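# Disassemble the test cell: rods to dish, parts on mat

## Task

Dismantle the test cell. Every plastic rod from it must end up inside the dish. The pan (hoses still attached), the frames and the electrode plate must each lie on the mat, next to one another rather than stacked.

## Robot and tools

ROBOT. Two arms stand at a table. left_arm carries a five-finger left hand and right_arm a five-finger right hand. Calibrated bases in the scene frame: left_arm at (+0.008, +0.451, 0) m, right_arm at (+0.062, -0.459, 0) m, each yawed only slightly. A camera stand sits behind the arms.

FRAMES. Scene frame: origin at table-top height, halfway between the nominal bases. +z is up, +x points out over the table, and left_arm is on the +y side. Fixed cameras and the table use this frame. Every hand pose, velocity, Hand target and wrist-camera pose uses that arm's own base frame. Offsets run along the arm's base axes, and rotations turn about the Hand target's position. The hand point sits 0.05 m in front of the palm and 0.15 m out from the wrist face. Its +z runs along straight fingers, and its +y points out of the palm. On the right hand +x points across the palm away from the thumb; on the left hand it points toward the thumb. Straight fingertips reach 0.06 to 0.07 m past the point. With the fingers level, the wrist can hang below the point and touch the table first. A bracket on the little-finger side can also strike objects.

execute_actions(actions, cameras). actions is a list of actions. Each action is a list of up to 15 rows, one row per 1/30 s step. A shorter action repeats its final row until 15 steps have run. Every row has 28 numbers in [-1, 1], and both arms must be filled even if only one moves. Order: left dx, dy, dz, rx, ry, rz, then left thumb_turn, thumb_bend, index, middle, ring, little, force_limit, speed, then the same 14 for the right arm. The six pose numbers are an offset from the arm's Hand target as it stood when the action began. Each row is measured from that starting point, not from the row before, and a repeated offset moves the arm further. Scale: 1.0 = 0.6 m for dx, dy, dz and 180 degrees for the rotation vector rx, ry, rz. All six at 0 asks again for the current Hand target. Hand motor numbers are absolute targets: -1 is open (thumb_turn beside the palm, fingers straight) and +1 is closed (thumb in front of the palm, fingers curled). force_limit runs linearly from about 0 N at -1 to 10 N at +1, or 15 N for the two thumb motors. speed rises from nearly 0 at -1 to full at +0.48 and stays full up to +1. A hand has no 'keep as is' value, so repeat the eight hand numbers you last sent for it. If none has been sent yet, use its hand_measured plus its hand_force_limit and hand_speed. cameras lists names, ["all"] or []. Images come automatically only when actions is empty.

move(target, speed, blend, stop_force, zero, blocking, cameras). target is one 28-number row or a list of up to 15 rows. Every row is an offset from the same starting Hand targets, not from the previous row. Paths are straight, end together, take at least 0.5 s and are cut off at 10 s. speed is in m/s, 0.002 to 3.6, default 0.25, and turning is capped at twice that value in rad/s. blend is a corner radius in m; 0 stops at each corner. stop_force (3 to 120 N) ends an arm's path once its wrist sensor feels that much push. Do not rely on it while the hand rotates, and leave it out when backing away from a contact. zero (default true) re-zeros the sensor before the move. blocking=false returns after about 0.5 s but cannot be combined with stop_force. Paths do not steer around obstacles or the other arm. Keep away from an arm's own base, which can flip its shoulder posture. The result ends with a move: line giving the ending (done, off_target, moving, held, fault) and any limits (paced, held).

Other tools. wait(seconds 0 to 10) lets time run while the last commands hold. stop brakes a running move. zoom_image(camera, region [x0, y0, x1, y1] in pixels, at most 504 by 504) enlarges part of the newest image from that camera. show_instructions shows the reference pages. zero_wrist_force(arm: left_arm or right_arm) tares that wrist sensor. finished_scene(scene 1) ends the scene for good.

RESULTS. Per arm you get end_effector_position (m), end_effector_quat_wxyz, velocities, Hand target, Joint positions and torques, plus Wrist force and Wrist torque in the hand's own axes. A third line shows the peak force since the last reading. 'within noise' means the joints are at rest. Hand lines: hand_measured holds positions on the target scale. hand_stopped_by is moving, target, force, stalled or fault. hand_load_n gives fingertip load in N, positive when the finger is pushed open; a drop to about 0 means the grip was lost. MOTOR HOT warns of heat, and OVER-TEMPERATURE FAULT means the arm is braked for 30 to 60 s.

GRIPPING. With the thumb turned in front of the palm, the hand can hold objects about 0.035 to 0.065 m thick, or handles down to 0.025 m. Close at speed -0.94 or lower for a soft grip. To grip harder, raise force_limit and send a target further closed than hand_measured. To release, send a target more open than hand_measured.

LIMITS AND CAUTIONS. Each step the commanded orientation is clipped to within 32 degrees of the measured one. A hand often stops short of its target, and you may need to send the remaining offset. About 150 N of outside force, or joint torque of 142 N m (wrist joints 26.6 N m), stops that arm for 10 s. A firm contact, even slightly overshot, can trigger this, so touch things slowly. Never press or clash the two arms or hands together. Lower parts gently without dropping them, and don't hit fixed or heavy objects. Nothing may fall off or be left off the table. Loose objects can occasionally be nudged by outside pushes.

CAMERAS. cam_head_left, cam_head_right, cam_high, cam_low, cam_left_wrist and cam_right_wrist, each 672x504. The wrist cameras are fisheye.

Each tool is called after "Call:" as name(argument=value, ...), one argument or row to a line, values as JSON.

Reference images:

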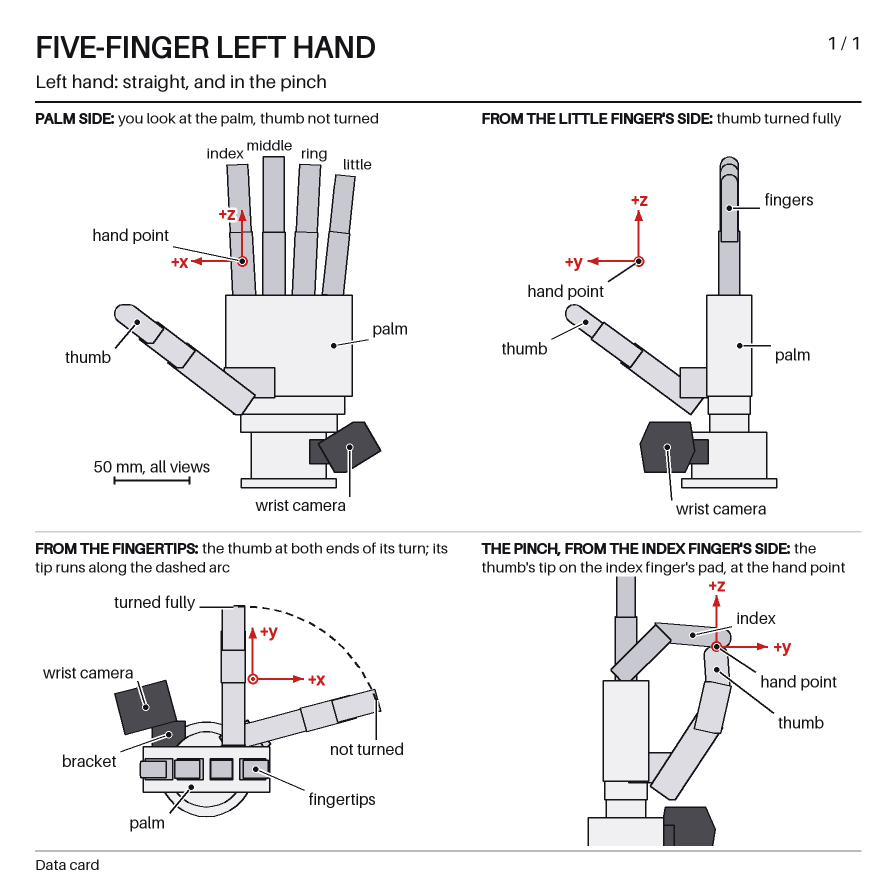

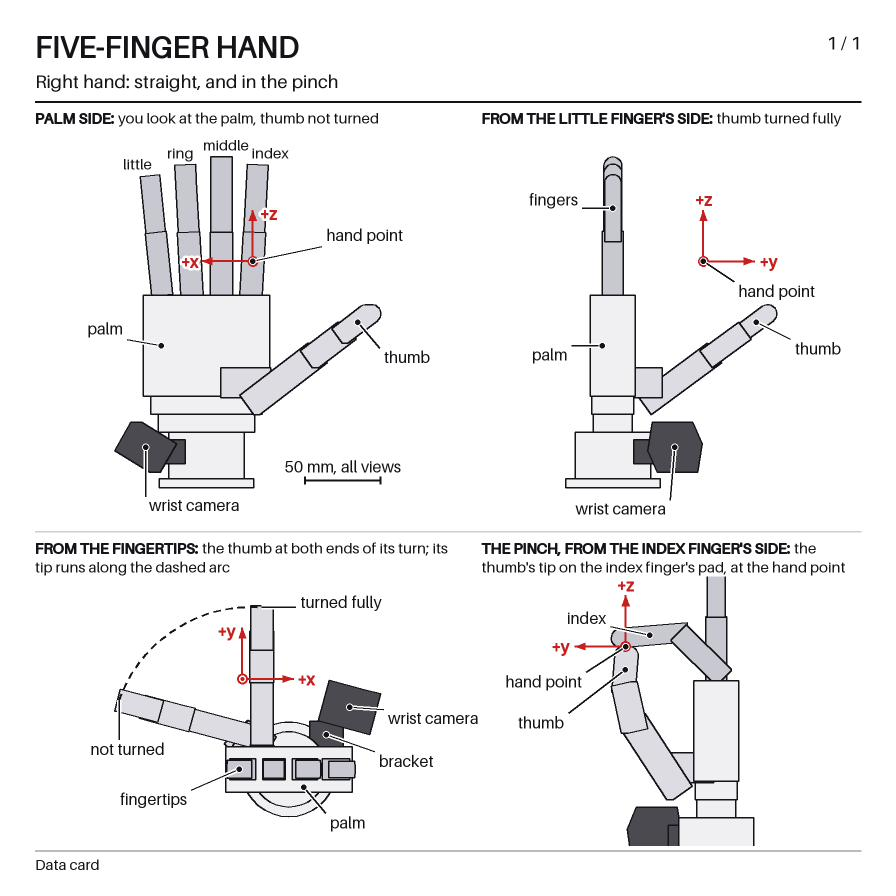

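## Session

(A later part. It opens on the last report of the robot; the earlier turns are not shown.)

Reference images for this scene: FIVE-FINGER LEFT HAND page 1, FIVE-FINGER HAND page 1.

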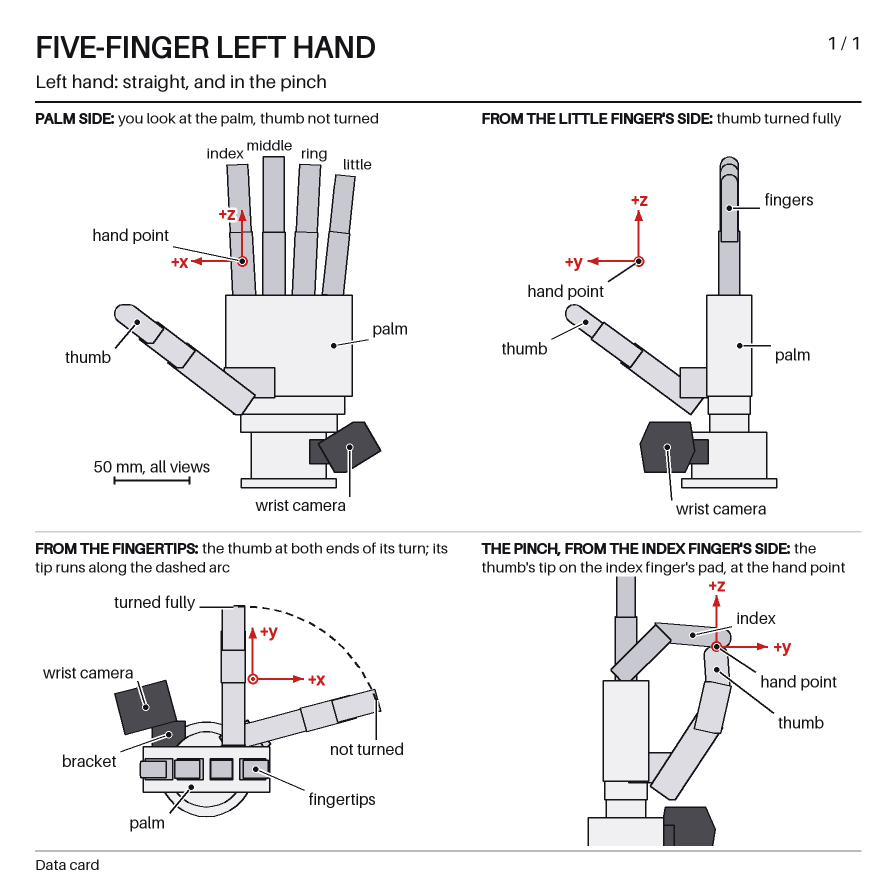

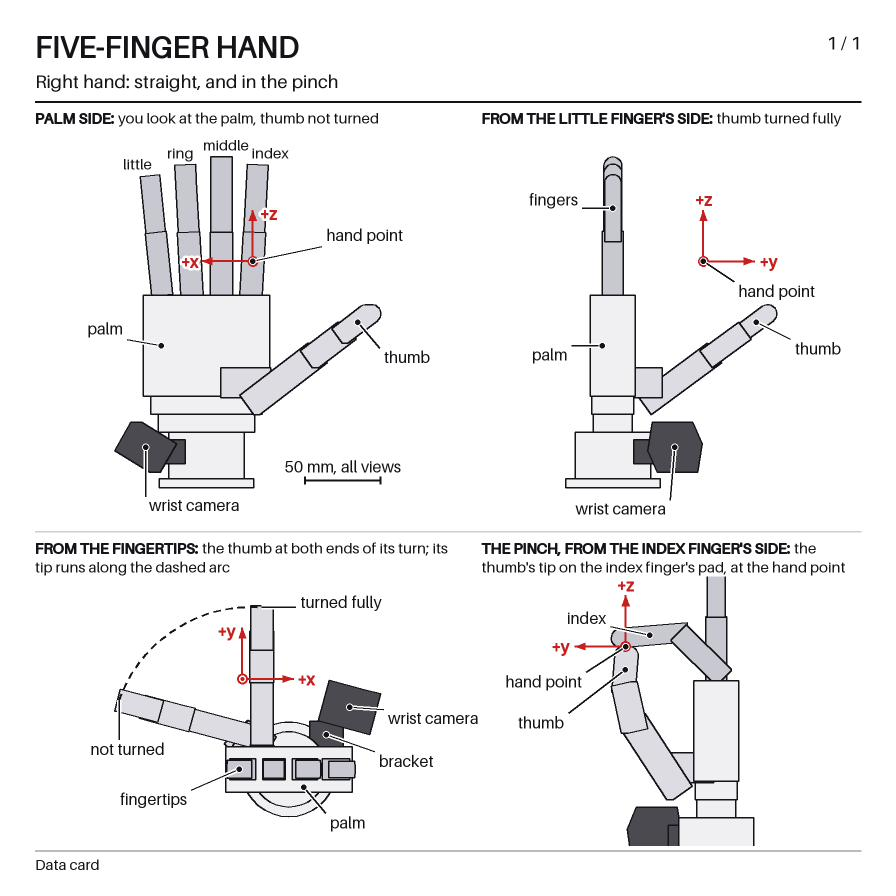

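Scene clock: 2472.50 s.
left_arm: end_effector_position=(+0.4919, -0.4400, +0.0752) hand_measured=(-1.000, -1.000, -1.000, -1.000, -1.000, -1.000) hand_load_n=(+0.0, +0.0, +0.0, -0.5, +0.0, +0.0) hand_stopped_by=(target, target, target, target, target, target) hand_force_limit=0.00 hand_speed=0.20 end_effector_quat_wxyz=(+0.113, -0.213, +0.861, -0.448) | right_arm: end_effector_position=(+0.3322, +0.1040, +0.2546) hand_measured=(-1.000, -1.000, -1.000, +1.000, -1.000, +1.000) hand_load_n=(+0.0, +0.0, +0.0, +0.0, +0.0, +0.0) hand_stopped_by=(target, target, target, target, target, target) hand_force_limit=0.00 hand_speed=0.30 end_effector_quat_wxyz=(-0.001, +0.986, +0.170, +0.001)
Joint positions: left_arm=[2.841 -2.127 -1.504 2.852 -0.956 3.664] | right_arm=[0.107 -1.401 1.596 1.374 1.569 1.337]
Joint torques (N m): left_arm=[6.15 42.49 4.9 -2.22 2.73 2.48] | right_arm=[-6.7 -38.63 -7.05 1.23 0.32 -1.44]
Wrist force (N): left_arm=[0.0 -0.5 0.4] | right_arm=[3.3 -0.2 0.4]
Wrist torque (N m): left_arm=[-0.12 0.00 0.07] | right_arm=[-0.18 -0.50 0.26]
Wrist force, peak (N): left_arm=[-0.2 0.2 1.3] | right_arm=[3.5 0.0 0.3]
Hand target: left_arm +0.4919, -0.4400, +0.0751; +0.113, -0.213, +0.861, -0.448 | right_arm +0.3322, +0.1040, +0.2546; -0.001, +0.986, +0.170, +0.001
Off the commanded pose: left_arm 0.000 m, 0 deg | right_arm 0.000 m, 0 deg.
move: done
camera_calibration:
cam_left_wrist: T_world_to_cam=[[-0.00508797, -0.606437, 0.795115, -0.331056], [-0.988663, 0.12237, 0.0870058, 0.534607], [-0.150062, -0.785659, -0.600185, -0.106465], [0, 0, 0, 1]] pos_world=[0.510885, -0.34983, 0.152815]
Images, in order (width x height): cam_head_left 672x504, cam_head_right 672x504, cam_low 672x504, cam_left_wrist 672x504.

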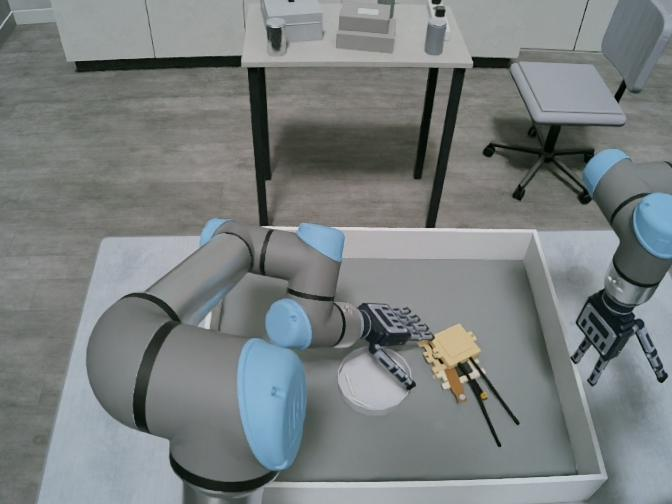

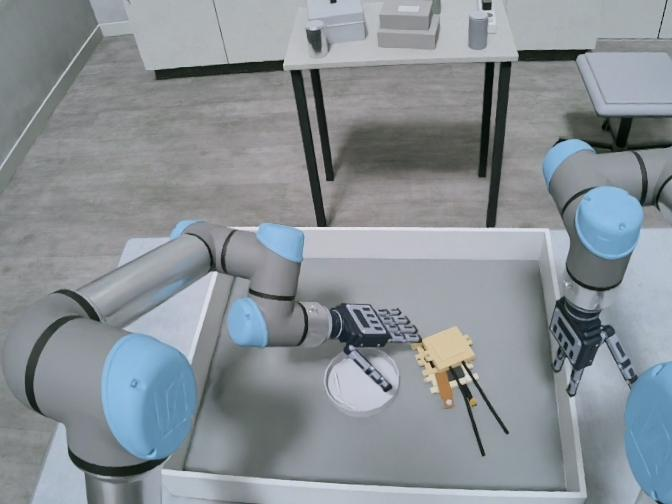

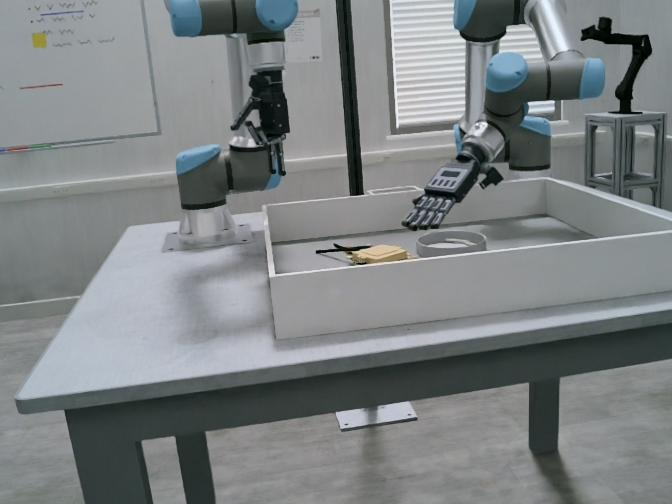

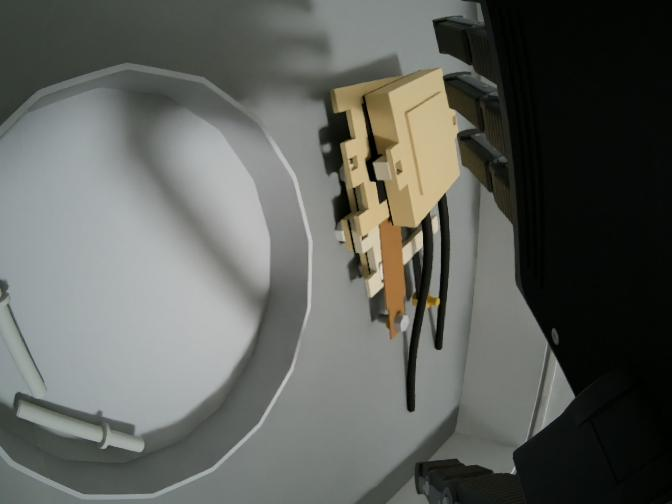

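Call:
move(
  target=[
    [-0.09,-0.03,-0.04,0,0,0,-1,-1,-1,-1,-1,-1,0,0.2,0,0,0,0,0,0,-1,-1,-1,1,-1,1,0,0.3],
  ],
  speed=[0.1],
  cameras=["cam_left_wrist"],
)

Call:
zoom_image(
  camera="cam_left_wrist",
  region=[260, 40, 420, 220],
)

Call:
zoom_image(
  camera="cam_left_wrist",
  region=[260, 150, 420, 330],
)

Scene clock: 2504.07 s.
left_arm: end_effector_position=(+0.4379, -0.4579, +0.0511) hand_measured=(-1.000, -1.000, -1.000, -1.000, -1.000, -1.000) hand_load_n=(+0.0, +0.0, +0.0, +0.0, +0.0, +0.0) hand_stopped_by=(target, target, target, target, target, target) hand_force_limit=0.00 hand_speed=0.20 end_effector_quat_wxyz=(+0.113, -0.213, +0.861, -0.448) | right_arm: end_effector_position=(+0.3322, +0.1040, +0.2546) hand_measured=(-1.000, -1.000, -1.000, +1.000, -1.000, +1.000) hand_load_n=(+0.0, +0.0, +0.0, +0.0, -0.5, +0.0) hand_stopped_by=(target, target, target, target, target, target) hand_force_limit=0.00 hand_speed=0.30 end_effector_quat_wxyz=(-0.001, +0.986, +0.170, +0.001)
Joint positions: left_arm=[2.769 -2.077 -1.651 2.982 -1.008 3.604] | right_arm=[0.107 -1.401 1.596 1.374 1.569 1.337]
Joint torques (N m): left_arm=[1.64 30.02 26.33 -1.72 3.12 2.33] | right_arm=[-7.29 -38.42 -6.41 1.23 0.03 -1.49]
Wrist force (N): left_arm=[0.4 -0.3 0.2] | right_arm=[3.2 0.1 0.4]
Wrist torque (N m): left_arm=[-0.07 -0.04 0.02] | right_arm=[-0.14 -0.50 0.26]
Wrist force, peak (N): left_arm=[-0.8 -1.1 0.2] | right_arm=[3.6 -0.1 0.3]
Hand target: left_arm +0.4379, -0.4580, +0.0511; +0.113, -0.213, +0.861, -0.448 | right_arm +0.3322, +0.1040, +0.2546; -0.001, +0.986, +0.170, +0.001
Off the commanded pose: left_arm 0.000 m, 0 deg | right_arm 0.000 m, 0 deg.
move: done
camera_calibration:
cam_left_wrist: T_world_to_cam=[[-0.00493108, -0.606457, 0.795101, -0.323102], [-0.988649, 0.122352, 0.0871915, 0.485371], [-0.15016, -0.785646, -0.600177, -0.143062], [0, 0, 0, 1]] pos_world=[0.456787, -0.36773, 0.128715]
Images, in order (width x height): cam_left_wrist 672x504.

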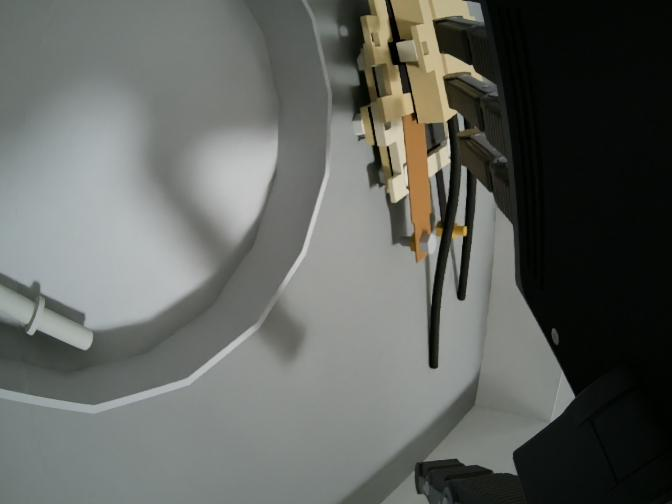

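Scaled by 2.800 from the camera's 672x504 image, which has a finer 960x720 frame.

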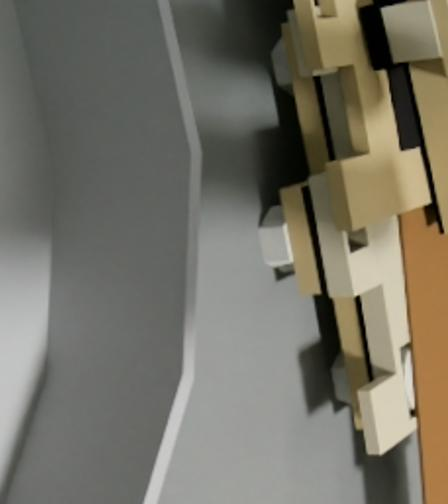

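Scaled by 2.800 from the camera's 672x504 image, which has a finer 960x720 frame.

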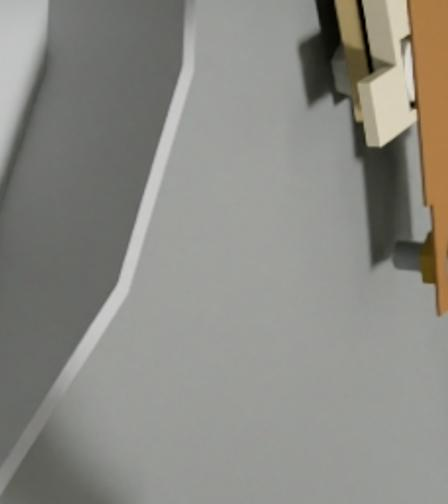

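Call:
move(
  target=[
    [0.0315,0.0243,0.045,0,0,0,-1,-1,1,-1,1,1,0,0.2,0.2493,0.3603,-0.1,0,0,0.0453,-1,-1,-1,1,-1,1,0,0.3],
  ],
  speed=[0.2],
)

Call:
move(
  target=[
    [0,0,0,0,0,0,-1,-1,1,-1,1,1,0,0.2,0,0,-0.118,0,0,0,-1,-1,-1,1,-1,1,0,0.3],
  ],
  speed=[0.08],
  cameras=["cam_left_wrist","cam_head_left","cam_low"],
)

Call:
zoom_image(
  camera="cam_head_left",
  region=[380, 280, 540, 440],
)

Call:
zoom_image(
  camera="cam_low",
  region=[340, 180, 450, 290],
)

Scene clock: 2546.67 s.
left_arm: end_effector_position=(+0.4568, -0.4434, +0.0782) hand_measured=(-1.000, -1.000, +1.000, -1.000, +1.000, +1.000) hand_load_n=(+0.0, +0.0, +0.0, +0.0, +0.0, +0.0) hand_stopped_by=(target, target, target, target, target, target) hand_force_limit=0.00 hand_speed=0.20 end_effector_quat_wxyz=(+0.113, -0.213, +0.861, -0.448) | right_arm: end_effector_position=(+0.4817, +0.3201, +0.1946) hand_measured=(-1.000, -1.000, -1.000, +1.000, -1.000, +1.000) hand_load_n=(+0.0, +0.0, +0.0, +0.0, +0.0, +0.0) hand_stopped_by=(target, target, target, target, target, target) hand_force_limit=0.00 hand_speed=0.30 end_effector_quat_wxyz=(-0.001, +0.971, +0.239, +0.001)
Joint positions: left_arm=[2.813 -2.062 -1.598 2.895 -0.977 3.64] | right_arm=[0.461 -0.752 0.772 1.549 1.57 1.548]
Joint torques (N m): left_arm=[-6.5 34.21 4.63 1.03 -1.13 -2.21] | right_arm=[-0.48 -43.34 -27.85 2.87 0.96 -1.44]
Wrist force (N): left_arm=[0.2 -0.4 0.6] | right_arm=[3.1 0.6 0.5]
Wrist torque (N m): left_arm=[-0.09 -0.02 -0.03] | right_arm=[-0.12 -0.44 0.26]
Wrist force, peak (N): left_arm=[0.0 -0.9 0.4] | right_arm=[4.6 -0.1 0.8]
Hand target: left_arm +0.4568, -0.4434, +0.0781; +0.113, -0.213, +0.861, -0.448 | right_arm +0.4817, +0.3202, +0.1946; -0.001, +0.971, +0.239, +0.001
Off the commanded pose: left_arm 0.000 m, 0 deg | right_arm 0.000 m, 0 deg.
move: done

Scene clock: 2547.90 s.
left_arm: end_effector_position=(+0.4567, -0.4434, +0.0781) hand_measured=(-1.000, -1.000, +1.000, -1.000, +1.000, +1.000) hand_load_n=(-0.5, +0.0, +0.0, -2.0, +0.0, +0.0) hand_stopped_by=(target, target, target, target, target, target) hand_force_limit=0.00 hand_speed=0.20 end_effector_quat_wxyz=(+0.113, -0.213, +0.861, -0.448) | right_arm: end_effector_position=(+0.4817, +0.3202, +0.1236) hand_measured=(-1.000, -1.000, -1.000, +1.000, -1.000, +1.000) hand_load_n=(+0.0, +0.0, +0.0, +0.0, -0.5, +0.0) hand_stopped_by=(target, target, target, target, target, target) hand_force_limit=0.00 hand_speed=0.30 end_effector_quat_wxyz=(-0.001, +0.971, +0.239, +0.001)
Joint positions: left_arm=[2.812 -2.062 -1.598 2.895 -0.977 3.639] | right_arm=[0.461 -0.729 0.912 1.386 1.57 1.548]
Joint torques (N m): left_arm=[2.04 34.37 12.37 0.88 -1.78 -2.42] | right_arm=[5.78 -64.52 -26.36 5.93 -1.66 0.92]
Wrist force (N): left_arm=[8.2 1.0 -0.1] | right_arm=[11.4 1.5 -0.2]
Wrist torque (N m): left_arm=[-0.11 0.61 0.43] | right_arm=[-0.12 -0.16 0.85]
Wrist force, peak (N): left_arm=[8.2 3.0 2.0] | right_arm=[11.5 0.8 -3.0]
Hand target: left_arm +0.4568, -0.4434, +0.0781; +0.113, -0.213, +0.861, -0.448 | right_arm +0.4817, +0.3202, +0.1238; -0.001, +0.971, +0.239, +0.001
Off the commanded pose: left_arm 0.000 m, 0 deg | right_arm 0.000 m, 0 deg.
move: done
camera_calibration:
cam_left_wrist: T_world_to_cam=[[-0.00499112, -0.606449, 0.795107, -0.335572], [-0.988619, 0.122544, 0.0872615, 0.49998], [-0.150355, -0.785623, -0.600159, -0.112589], [0, 0, 0, 1]] pos_world=[0.475687, -0.35323, 0.155615]
Images, in order (width x height): cam_head_left 672x504, cam_low 672x504, cam_left_wrist 672x504.

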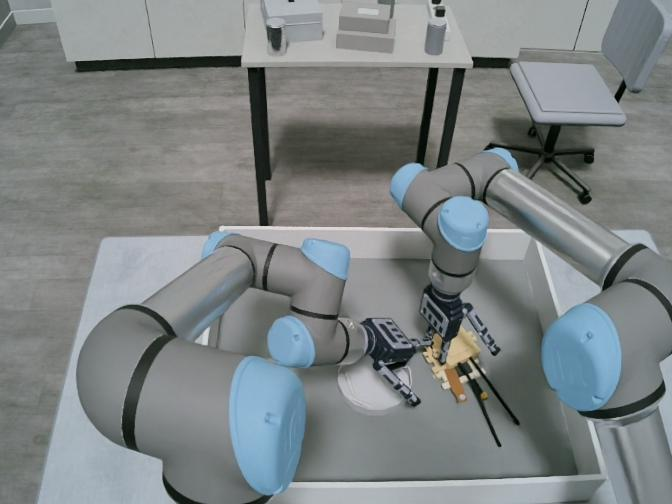

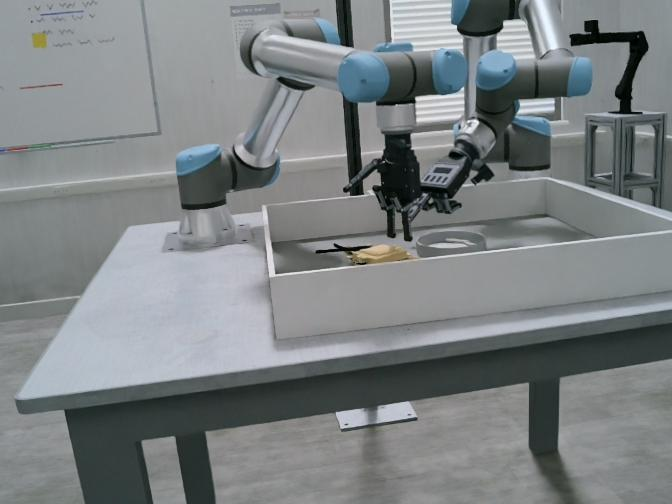

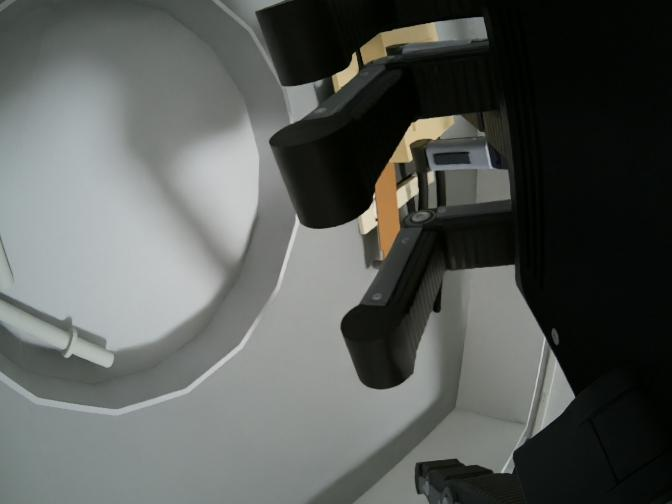

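Scaled by 3.150 from the camera's 672x504 image, which has a finer 960x720 frame.

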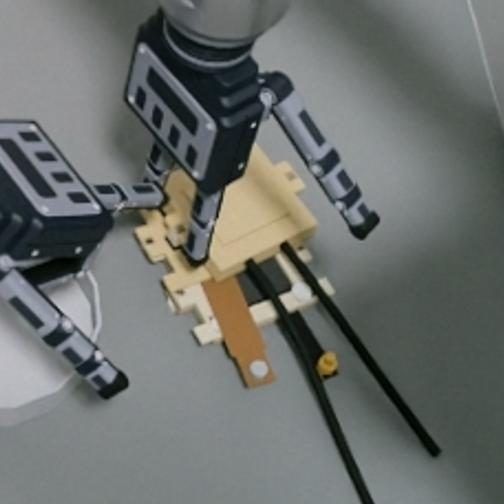

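Scaled by 4.582 from the camera's 672x504 image, which has a finer 960x720 frame.

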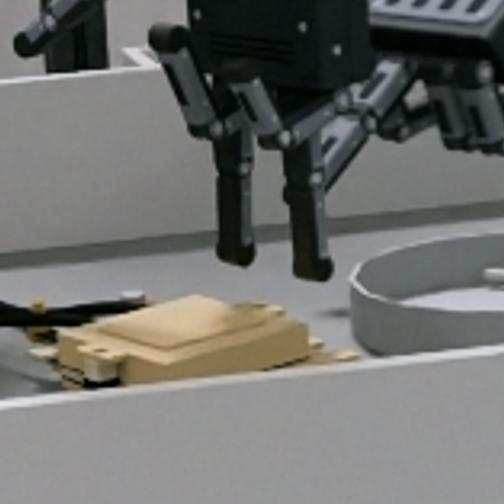

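Call:
move(
  target=[
    [-0.03,0.06,0.0,0,0,0,-1,-1,1,-1,1,1,0,0.2,0,0,0,0,0,0,-1,-1,-1,1,-1,1,0,0.3],
  ],
  speed=[0.1],
)

Scene clock: 2554.80 s.
left_arm: end_effector_position=(+0.4388, -0.4074, +0.0781) hand_measured=(-1.000, -1.000, +1.000, -1.000, +1.000, +1.000) hand_load_n=(+0.0, +0.0, +0.0, +0.0, +0.0, +0.0) hand_stopped_by=(target, target, target, target, target, target) hand_force_limit=0.00 hand_speed=0.20 end_effector_quat_wxyz=(+0.113, -0.213, +0.861, -0.448) | right_arm: end_effector_position=(+0.4817, +0.3202, +0.1238) hand_measured=(-1.000, -1.000, -1.000, +1.000, -1.000, +1.000) hand_load_n=(+0.0, +0.0, +0.0, +0.0, +0.0, +0.0) hand_stopped_by=(target, target, target, target, target, target) hand_force_limit=0.00 hand_speed=0.30 end_effector_quat_wxyz=(-0.001, +0.971, +0.239, +0.001)
Joint positions: left_arm=[2.877 -1.996 -1.708 2.907 -0.931 3.695] | right_arm=[0.461 -0.729 0.912 1.386 1.57 1.548]
Joint torques (N m): left_arm=[-1.52 31.38 25.57 -1.87 -1.93 -2.26] | right_arm=[5.11 -59.81 -25.16 3.72 -1.68 -1.13]
Wrist force (N): left_arm=[0.1 -0.5 0.5] | right_arm=[3.0 0.3 0.2]
Wrist torque (N m): left_arm=[-0.11 0.01 0.07] | right_arm=[-0.14 -0.42 0.26]
Wrist force, peak (N): left_arm=[8.1 0.0 1.2] | right_arm=[11.7 0.8 -0.4]
Hand target: left_arm +0.4388, -0.4074, +0.0781; +0.113, -0.213, +0.861, -0.448 | right_arm +0.4817, +0.3202, +0.1238; -0.001, +0.971, +0.239, +0.001
Off the commanded pose: left_arm 0.000 m, 0 deg | right_arm 0.000 m, 0 deg.
move: done

Call:
move(
  target=[
    [0,0,0,0,0,0,-1,-1,1,-1,1,1,0,0.2,0,0,-0.0317,0,0,0,-1,-1,-1,1,-1,1,0,0.3],
    [0,0,0,0,0,0,-1,-1,1,-1,1,1,0,0.2,0.0116,-0.0221,-0.0317,0,0,0,-1,-1,-1,1,-1,1,0,0.3],
  ],
  speed=[0.04],
  stop_force=5,
  cameras=["cam_head_left","cam_low"],
)

Call:
zoom_image(
  camera="cam_head_left",
  region=[380, 280, 540, 440],
)

Call:
zoom_image(
  camera="cam_low",
  region=[340, 180, 450, 290],
)

speed must be one number or one for each of the 2 targets, got a list of 1; nothing of the call was run

Scaled by 3.150 from the camera's 672x504 image, which has a finer 960x720 frame.
This view is cut from an older image: the scene may have changed since it was taken.

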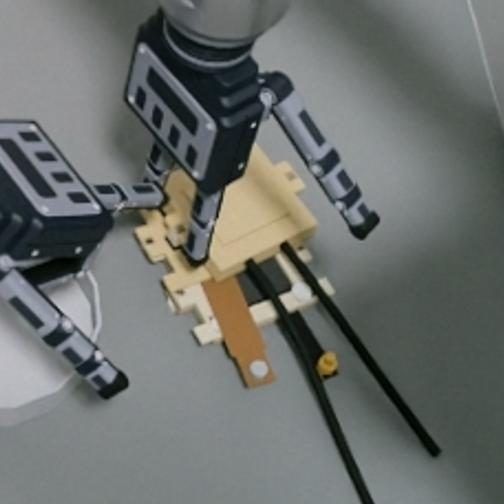

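Scaled by 4.582 from the camera's 672x504 image, which has a finer 960x720 frame.
This view is cut from an older image: the scene may have changed since it was taken.

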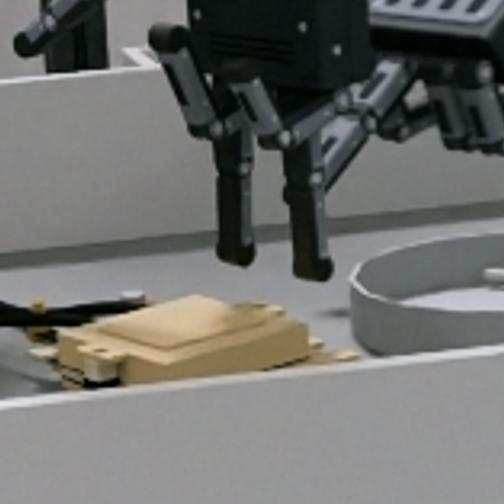

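Call:
move(
  target=[
    [0,0,0,0,0,0,-1,-1,1,-1,1,1,0,0.2,0,0,-0.0317,0,0,0,-1,-1,-1,1,-1,1,0,0.3],
    [0,0,0,0,0,0,-1,-1,1,-1,1,1,0,0.2,0.0116,-0.0221,-0.0317,0,0,0,-1,-1,-1,1,-1,1,0,0.3],
  ],
  speed=0.04,
  stop_force=5,
  cameras=["cam_head_left","cam_low"],
)

Call:
zoom_image(
  camera="cam_head_left",
  region=[380, 280, 540, 440],
)

Call:
zoom_image(
  camera="cam_low",
  region=[340, 180, 450, 290],
)

Scene clock: 2585.30 s.
left_arm: end_effector_position=(+0.4388, -0.4074, +0.0781) hand_measured=(-1.000, -1.000, +1.000, -1.000, +1.000, +1.000) hand_load_n=(+0.0, +0.0, +0.0, +0.0, +0.0, +0.0) hand_stopped_by=(target, target, target, target, target, target) hand_force_limit=0.00 hand_speed=0.20 end_effector_quat_wxyz=(+0.113, -0.213, +0.861, -0.448) | right_arm: end_effector_position=(+0.4887, +0.3069, +0.1047) hand_measured=(-1.000, -1.000, -1.000, +1.000, -1.000, +1.000) hand_load_n=(+0.0, +0.0, +0.0, +0.0, +0.0, +0.0) hand_stopped_by=(target, target, target, target, target, target) hand_force_limit=0.00 hand_speed=0.30 end_effector_quat_wxyz=(-0.001, +0.971, +0.239, +0.001)
Joint positions: left_arm=[2.877 -1.996 -1.708 2.907 -0.931 3.695] | right_arm=[0.436 -0.726 0.956 1.339 1.57 1.523]
Joint torques (N m): left_arm=[2.65 26.36 19.57 -2.81 -1.94 0.13] | right_arm=[7.57 -43.3 -30.02 3.61 -2.45 1.6]
Wrist force (N): left_arm=[0.1 -0.3 0.2] | right_arm=[3.3 0.4 0.5]
Wrist torque (N m): left_arm=[-0.05 -0.01 0.06] | right_arm=[-0.14 -0.48 0.32]
Wrist force, peak (N): left_arm=[0.4 -0.6 0.7] | right_arm=[3.7 0.1 0.4]
Hand target: left_arm +0.4388, -0.4074, +0.0781; +0.113, -0.213, +0.861, -0.448 | right_arm +0.4887, +0.3069, +0.1047; -0.001, +0.971, +0.239, +0.001
Off the commanded pose: left_arm 0.000 m, 0 deg | right_arm 0.000 m, 0 deg.
move: done
Images, in order (width x height): cam_head_left 672x504, cam_low 672x504.

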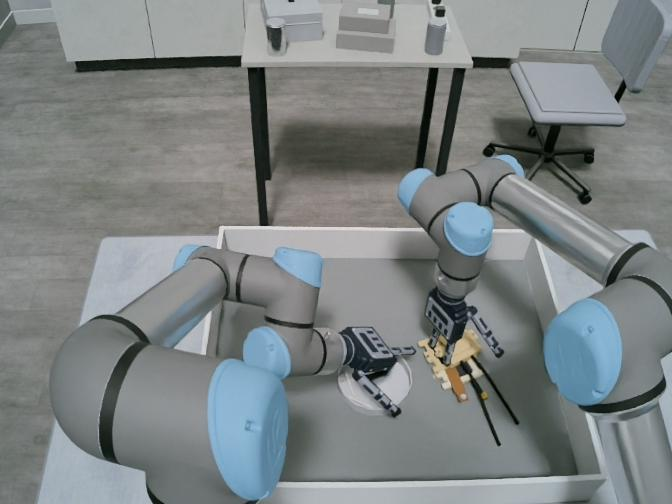

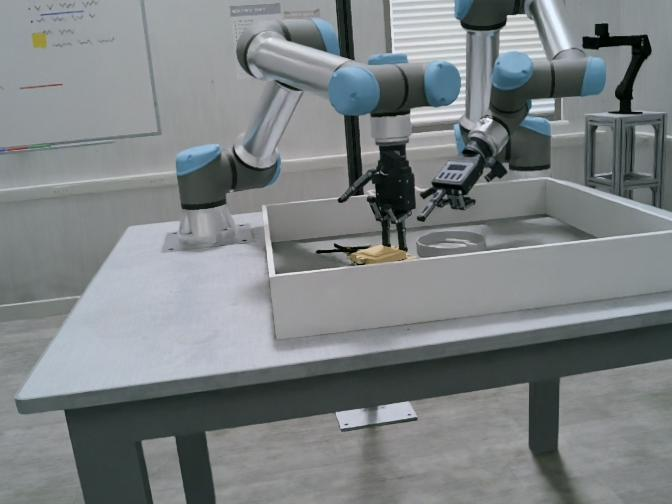

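Scaled by 3.150 from the camera's 672x504 image, which has a finer 960x720 frame.

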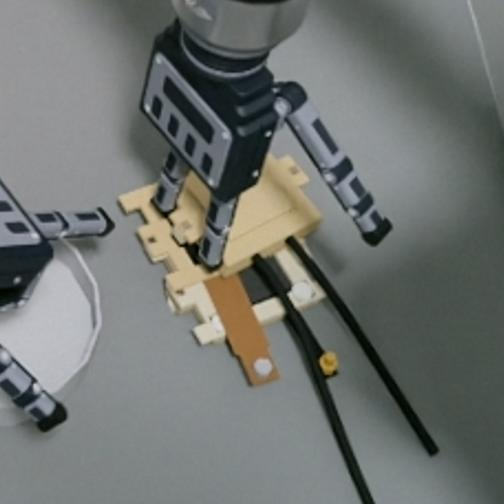

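Scaled by 4.582 from the camera's 672x504 image, which has a finer 960x720 frame.

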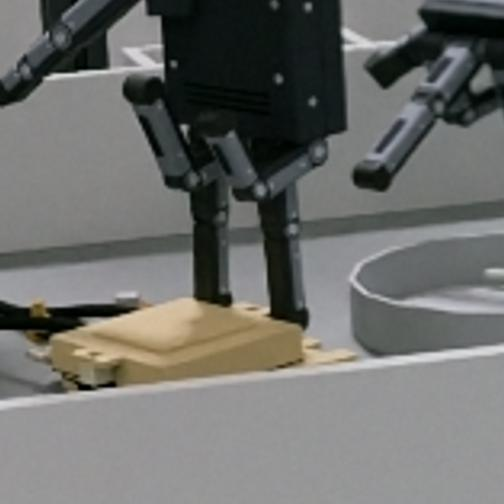

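Call:
move(
  target=[
    [0.0323,-0.0638,0,0,0,0,-1,-1,1,-1,1,1,0,0.2,0,0,0,0,0,0,-1,-1,-1,1,-1,1,0,0.3],
    [0.0323,-0.0638,-0.107,0,0,0,-1,-1,1,-1,1,1,0,0.2,0,0,0,0,0,0,-1,-1,-1,1,-1,1,0,0.3],
  ],
  speed=[0.06,0.02],
  stop_force=4,
  cameras=["cam_head_left","cam_low"],
)

Call:
zoom_image(
  camera="cam_head_left",
  region=[380, 280, 540, 440],
)

Call:
zoom_image(
  camera="cam_low",
  region=[340, 180, 450, 290],
)

Scene clock: 2639.00 s.
left_arm: end_effector_position=(+0.4582, -0.4456, +0.0219) hand_measured=(-1.000, -1.000, +1.000, -1.000, +1.000, +1.000) hand_load_n=(+0.0, +0.0, +0.0, +0.5, +0.0, +0.0) hand_stopped_by=(target, target, target, target, target, target) hand_force_limit=0.00 hand_speed=0.20 end_effector_quat_wxyz=(+0.113, -0.213, +0.861, -0.448) | right_arm: end_effector_position=(+0.4887, +0.3069, +0.1047) hand_measured=(-1.000, -1.000, -1.000, +1.000, -1.000, +1.000) hand_load_n=(-0.5, +0.0, +0.0, +0.0, +0.0, +0.0) hand_stopped_by=(target, target, target, target, target, target) hand_force_limit=0.00 hand_speed=0.30 end_effector_quat_wxyz=(-0.001, +0.971, +0.239, +0.001)
Joint positions: left_arm=[2.809 -2.139 -1.642 3.017 -0.979 3.636] | right_arm=[0.436 -0.726 0.956 1.339 1.57 1.523]
Joint torques (N m): left_arm=[1.66 45.75 28.42 0.53 1.79 2.14] | right_arm=[6.31 -43.37 -29.59 3.59 -2.14 1.47]
Wrist force (N): left_arm=[0.5 -2.5 -2.0] | right_arm=[3.1 0.3 0.4]
Wrist torque (N m): left_arm=[0.16 -0.03 0.06] | right_arm=[-0.15 -0.45 0.31]
Wrist force, peak (N): left_arm=[-0.6 -5.3 -4.0] | right_arm=[3.7 0.5 0.3]
Hand target: left_arm +0.4582, -0.4457, +0.0219; +0.113, -0.213, +0.861, -0.448 (not the last commanded pose) | right_arm +0.4887, +0.3069, +0.1047; -0.001, +0.971, +0.239, +0.001
Off the commanded pose: left_arm 0.008 m, 0 deg | right_arm 0.000 m, 0 deg.
move: contact (left_arm); path passed 1 of 2 targets
Images, in order (width x height): cam_head_left 672x504, cam_low 672x504.

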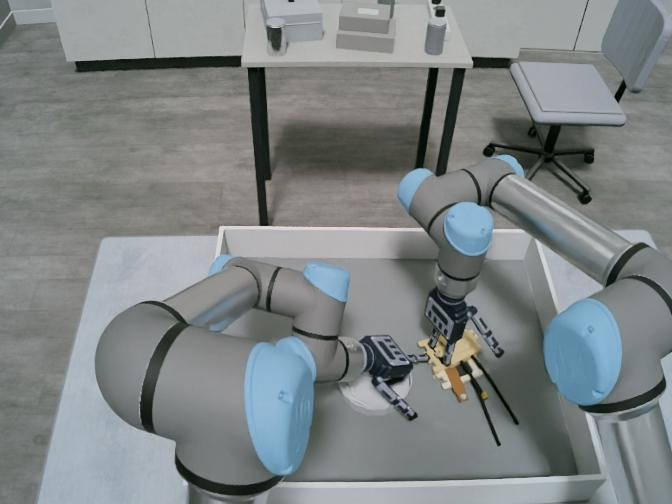

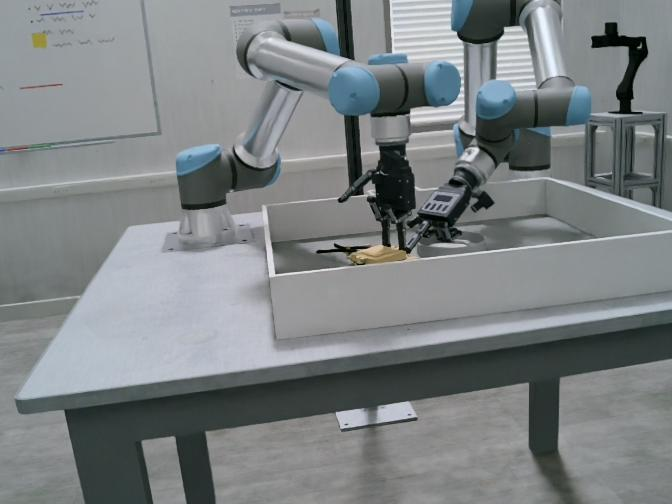

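Scaled by 3.150 from the camera's 672x504 image, which has a finer 960x720 frame.

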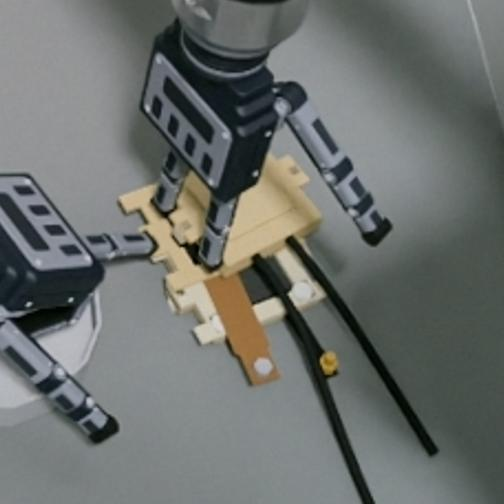

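Scaled by 4.582 from the camera's 672x504 image, which has a finer 960x720 frame.

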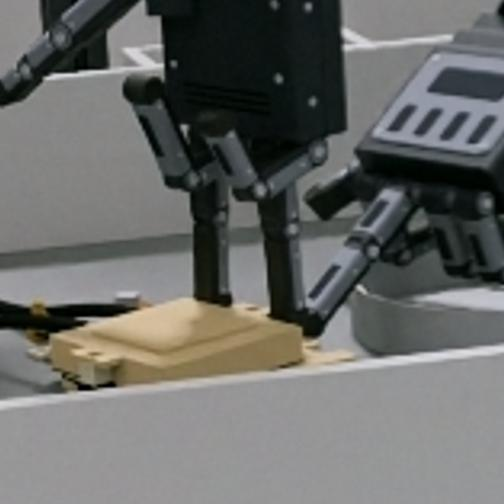

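Call:
move(
  target=[
    [0,0,-0.0025,0,0,0,-1,-1,1,-1,1,1,0,0.2,0,0,0,0,0,0,-1,-1,-1,1,-1,1,0,0.3],
  ],
  speed=0.02,
)

Call:
move(
  target=[
    [0,0,0,0,0,0,-1,-1,1,-1,1,1,0,0.2,0.0155,-0.0295,0,0,0,0,-1,-1,-1,1,-1,1,0,0.3],
  ],
  speed=0.02,
  stop_force=6,
  cameras=["cam_head_left","cam_low"],
)

Call:
zoom_image(
  camera="cam_head_left",
  region=[380, 280, 540, 440],
)

Call:
zoom_image(
  camera="cam_low",
  region=[340, 180, 450, 290],
)

Scene clock: 2653.07 s.
left_arm: end_effector_position=(+0.4582, -0.4457, +0.0204) hand_measured=(-1.000, -1.000, +1.000, -1.000, +1.000, +1.000) hand_load_n=(+0.0, +0.0, +0.0, +1.0, +0.0, +0.0) hand_stopped_by=(target, target, target, target, target, target) hand_force_limit=0.00 hand_speed=0.20 end_effector_quat_wxyz=(+0.113, -0.213, +0.861, -0.448) | right_arm: end_effector_position=(+0.4887, +0.3069, +0.1047) hand_measured=(-1.000, -1.000, -1.000, +1.000, -1.000, +1.000) hand_load_n=(+0.0, -0.5, +0.0, +0.0, +0.0, +0.0) hand_stopped_by=(target, target, target, target, target, target) hand_force_limit=0.00 hand_speed=0.30 end_effector_quat_wxyz=(-0.001, +0.971, +0.239, +0.001)
Joint positions: left_arm=[2.809 -2.141 -1.643 3.021 -0.979 3.636] | right_arm=[0.436 -0.726 0.956 1.339 1.57 1.523]
Joint torques (N m): left_arm=[-5.2 28.36 0.69 -0.59 -1.02 2.29] | right_arm=[4.28 -42.94 -29.22 3.38 -0.59 1.42]
Wrist force (N): left_arm=[-1.2 -7.2 -6.4] | right_arm=[3.5 -0.2 0.0]
Wrist torque (N m): left_arm=[0.58 -0.25 0.07] | right_arm=[-0.11 -0.47 0.33]
Wrist force, peak (N): left_arm=[-1.2 -7.2 -6.4] | right_arm=[3.9 0.5 0.4]
Hand target: left_arm +0.4582, -0.4457, +0.0204; +0.113, -0.213, +0.861, -0.448 | right_arm +0.4887, +0.3069, +0.1047; -0.001, +0.971, +0.239, +0.001
Off the commanded pose: left_arm 0.000 m, 0 deg | right_arm 0.000 m, 0 deg.
move: done

Scene clock: 2655.10 s.
left_arm: end_effector_position=(+0.4582, -0.4457, +0.0204) hand_measured=(-1.000, -1.000, +1.000, -1.000, +1.000, +1.000) hand_load_n=(+0.0, +0.0, +0.0, +1.0, +0.0, +0.0) hand_stopped_by=(target, target, target, target, target, target) hand_force_limit=0.00 hand_speed=0.20 end_effector_quat_wxyz=(+0.113, -0.213, +0.861, -0.448) | right_arm: end_effector_position=(+0.4980, +0.2892, +0.1048) hand_measured=(-1.000, -1.000, -1.000, +1.000, -1.000, +1.000) hand_load_n=(+0.0, +0.0, +0.0, +0.0, +0.0, +0.0) hand_stopped_by=(target, target, target, target, target, target) hand_force_limit=0.00 hand_speed=0.30 end_effector_quat_wxyz=(-0.001, +0.971, +0.239, +0.001)
Joint positions: left_arm=[2.809 -2.141 -1.643 3.021 -0.979 3.636] | right_arm=[0.402 -0.735 0.972 1.332 1.57 1.49]
Joint torques (N m): left_arm=[-5.29 32.21 -0.72 -3.04 -1.07 2.08] | right_arm=[6.69 -45.08 -29.8 3.61 -2.43 1.64]
Wrist force (N): left_arm=[-1.2 -7.4 -6.3] | right_arm=[3.2 0.0 0.2]
Wrist torque (N m): left_arm=[0.61 -0.23 0.06] | right_arm=[-0.12 -0.48 0.34]
Wrist force, peak (N): left_arm=[-1.5 -8.3 -6.5] | right_arm=[3.8 -0.5 0.0]
Hand target: left_arm +0.4582, -0.4457, +0.0204; +0.113, -0.213, +0.861, -0.448 | right_arm +0.4980, +0.2892, +0.1047; -0.001, +0.971, +0.239, +0.001
Off the commanded pose: left_arm 0.000 m, 0 deg | right_arm 0.000 m, 0 deg.
move: done
Images, in order (width x height): cam_head_left 672x504, cam_low 672x504.

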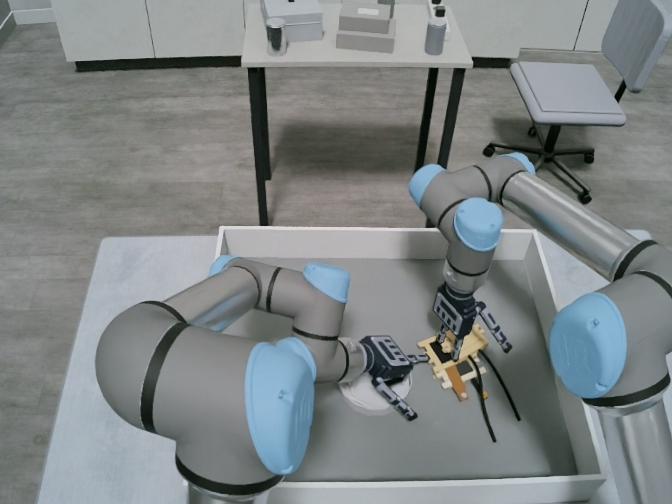

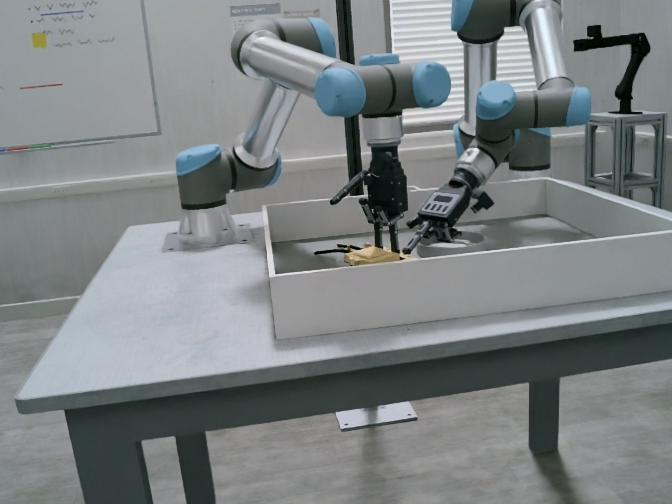

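Scaled by 3.150 from the camera's 672x504 image, which has a finer 960x720 frame.

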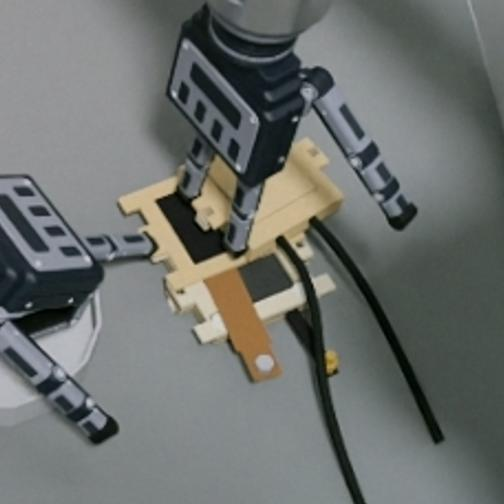

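Scaled by 4.582 from the camera's 672x504 image, which has a finer 960x720 frame.

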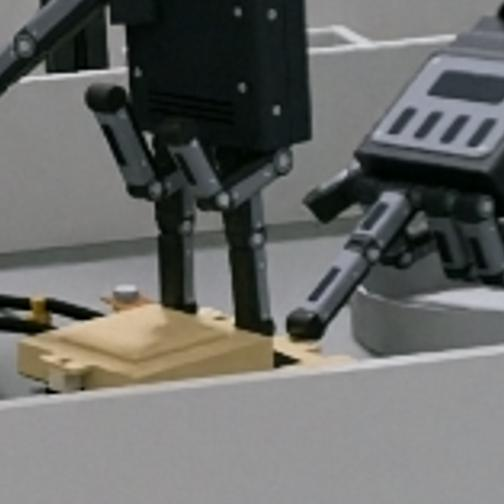

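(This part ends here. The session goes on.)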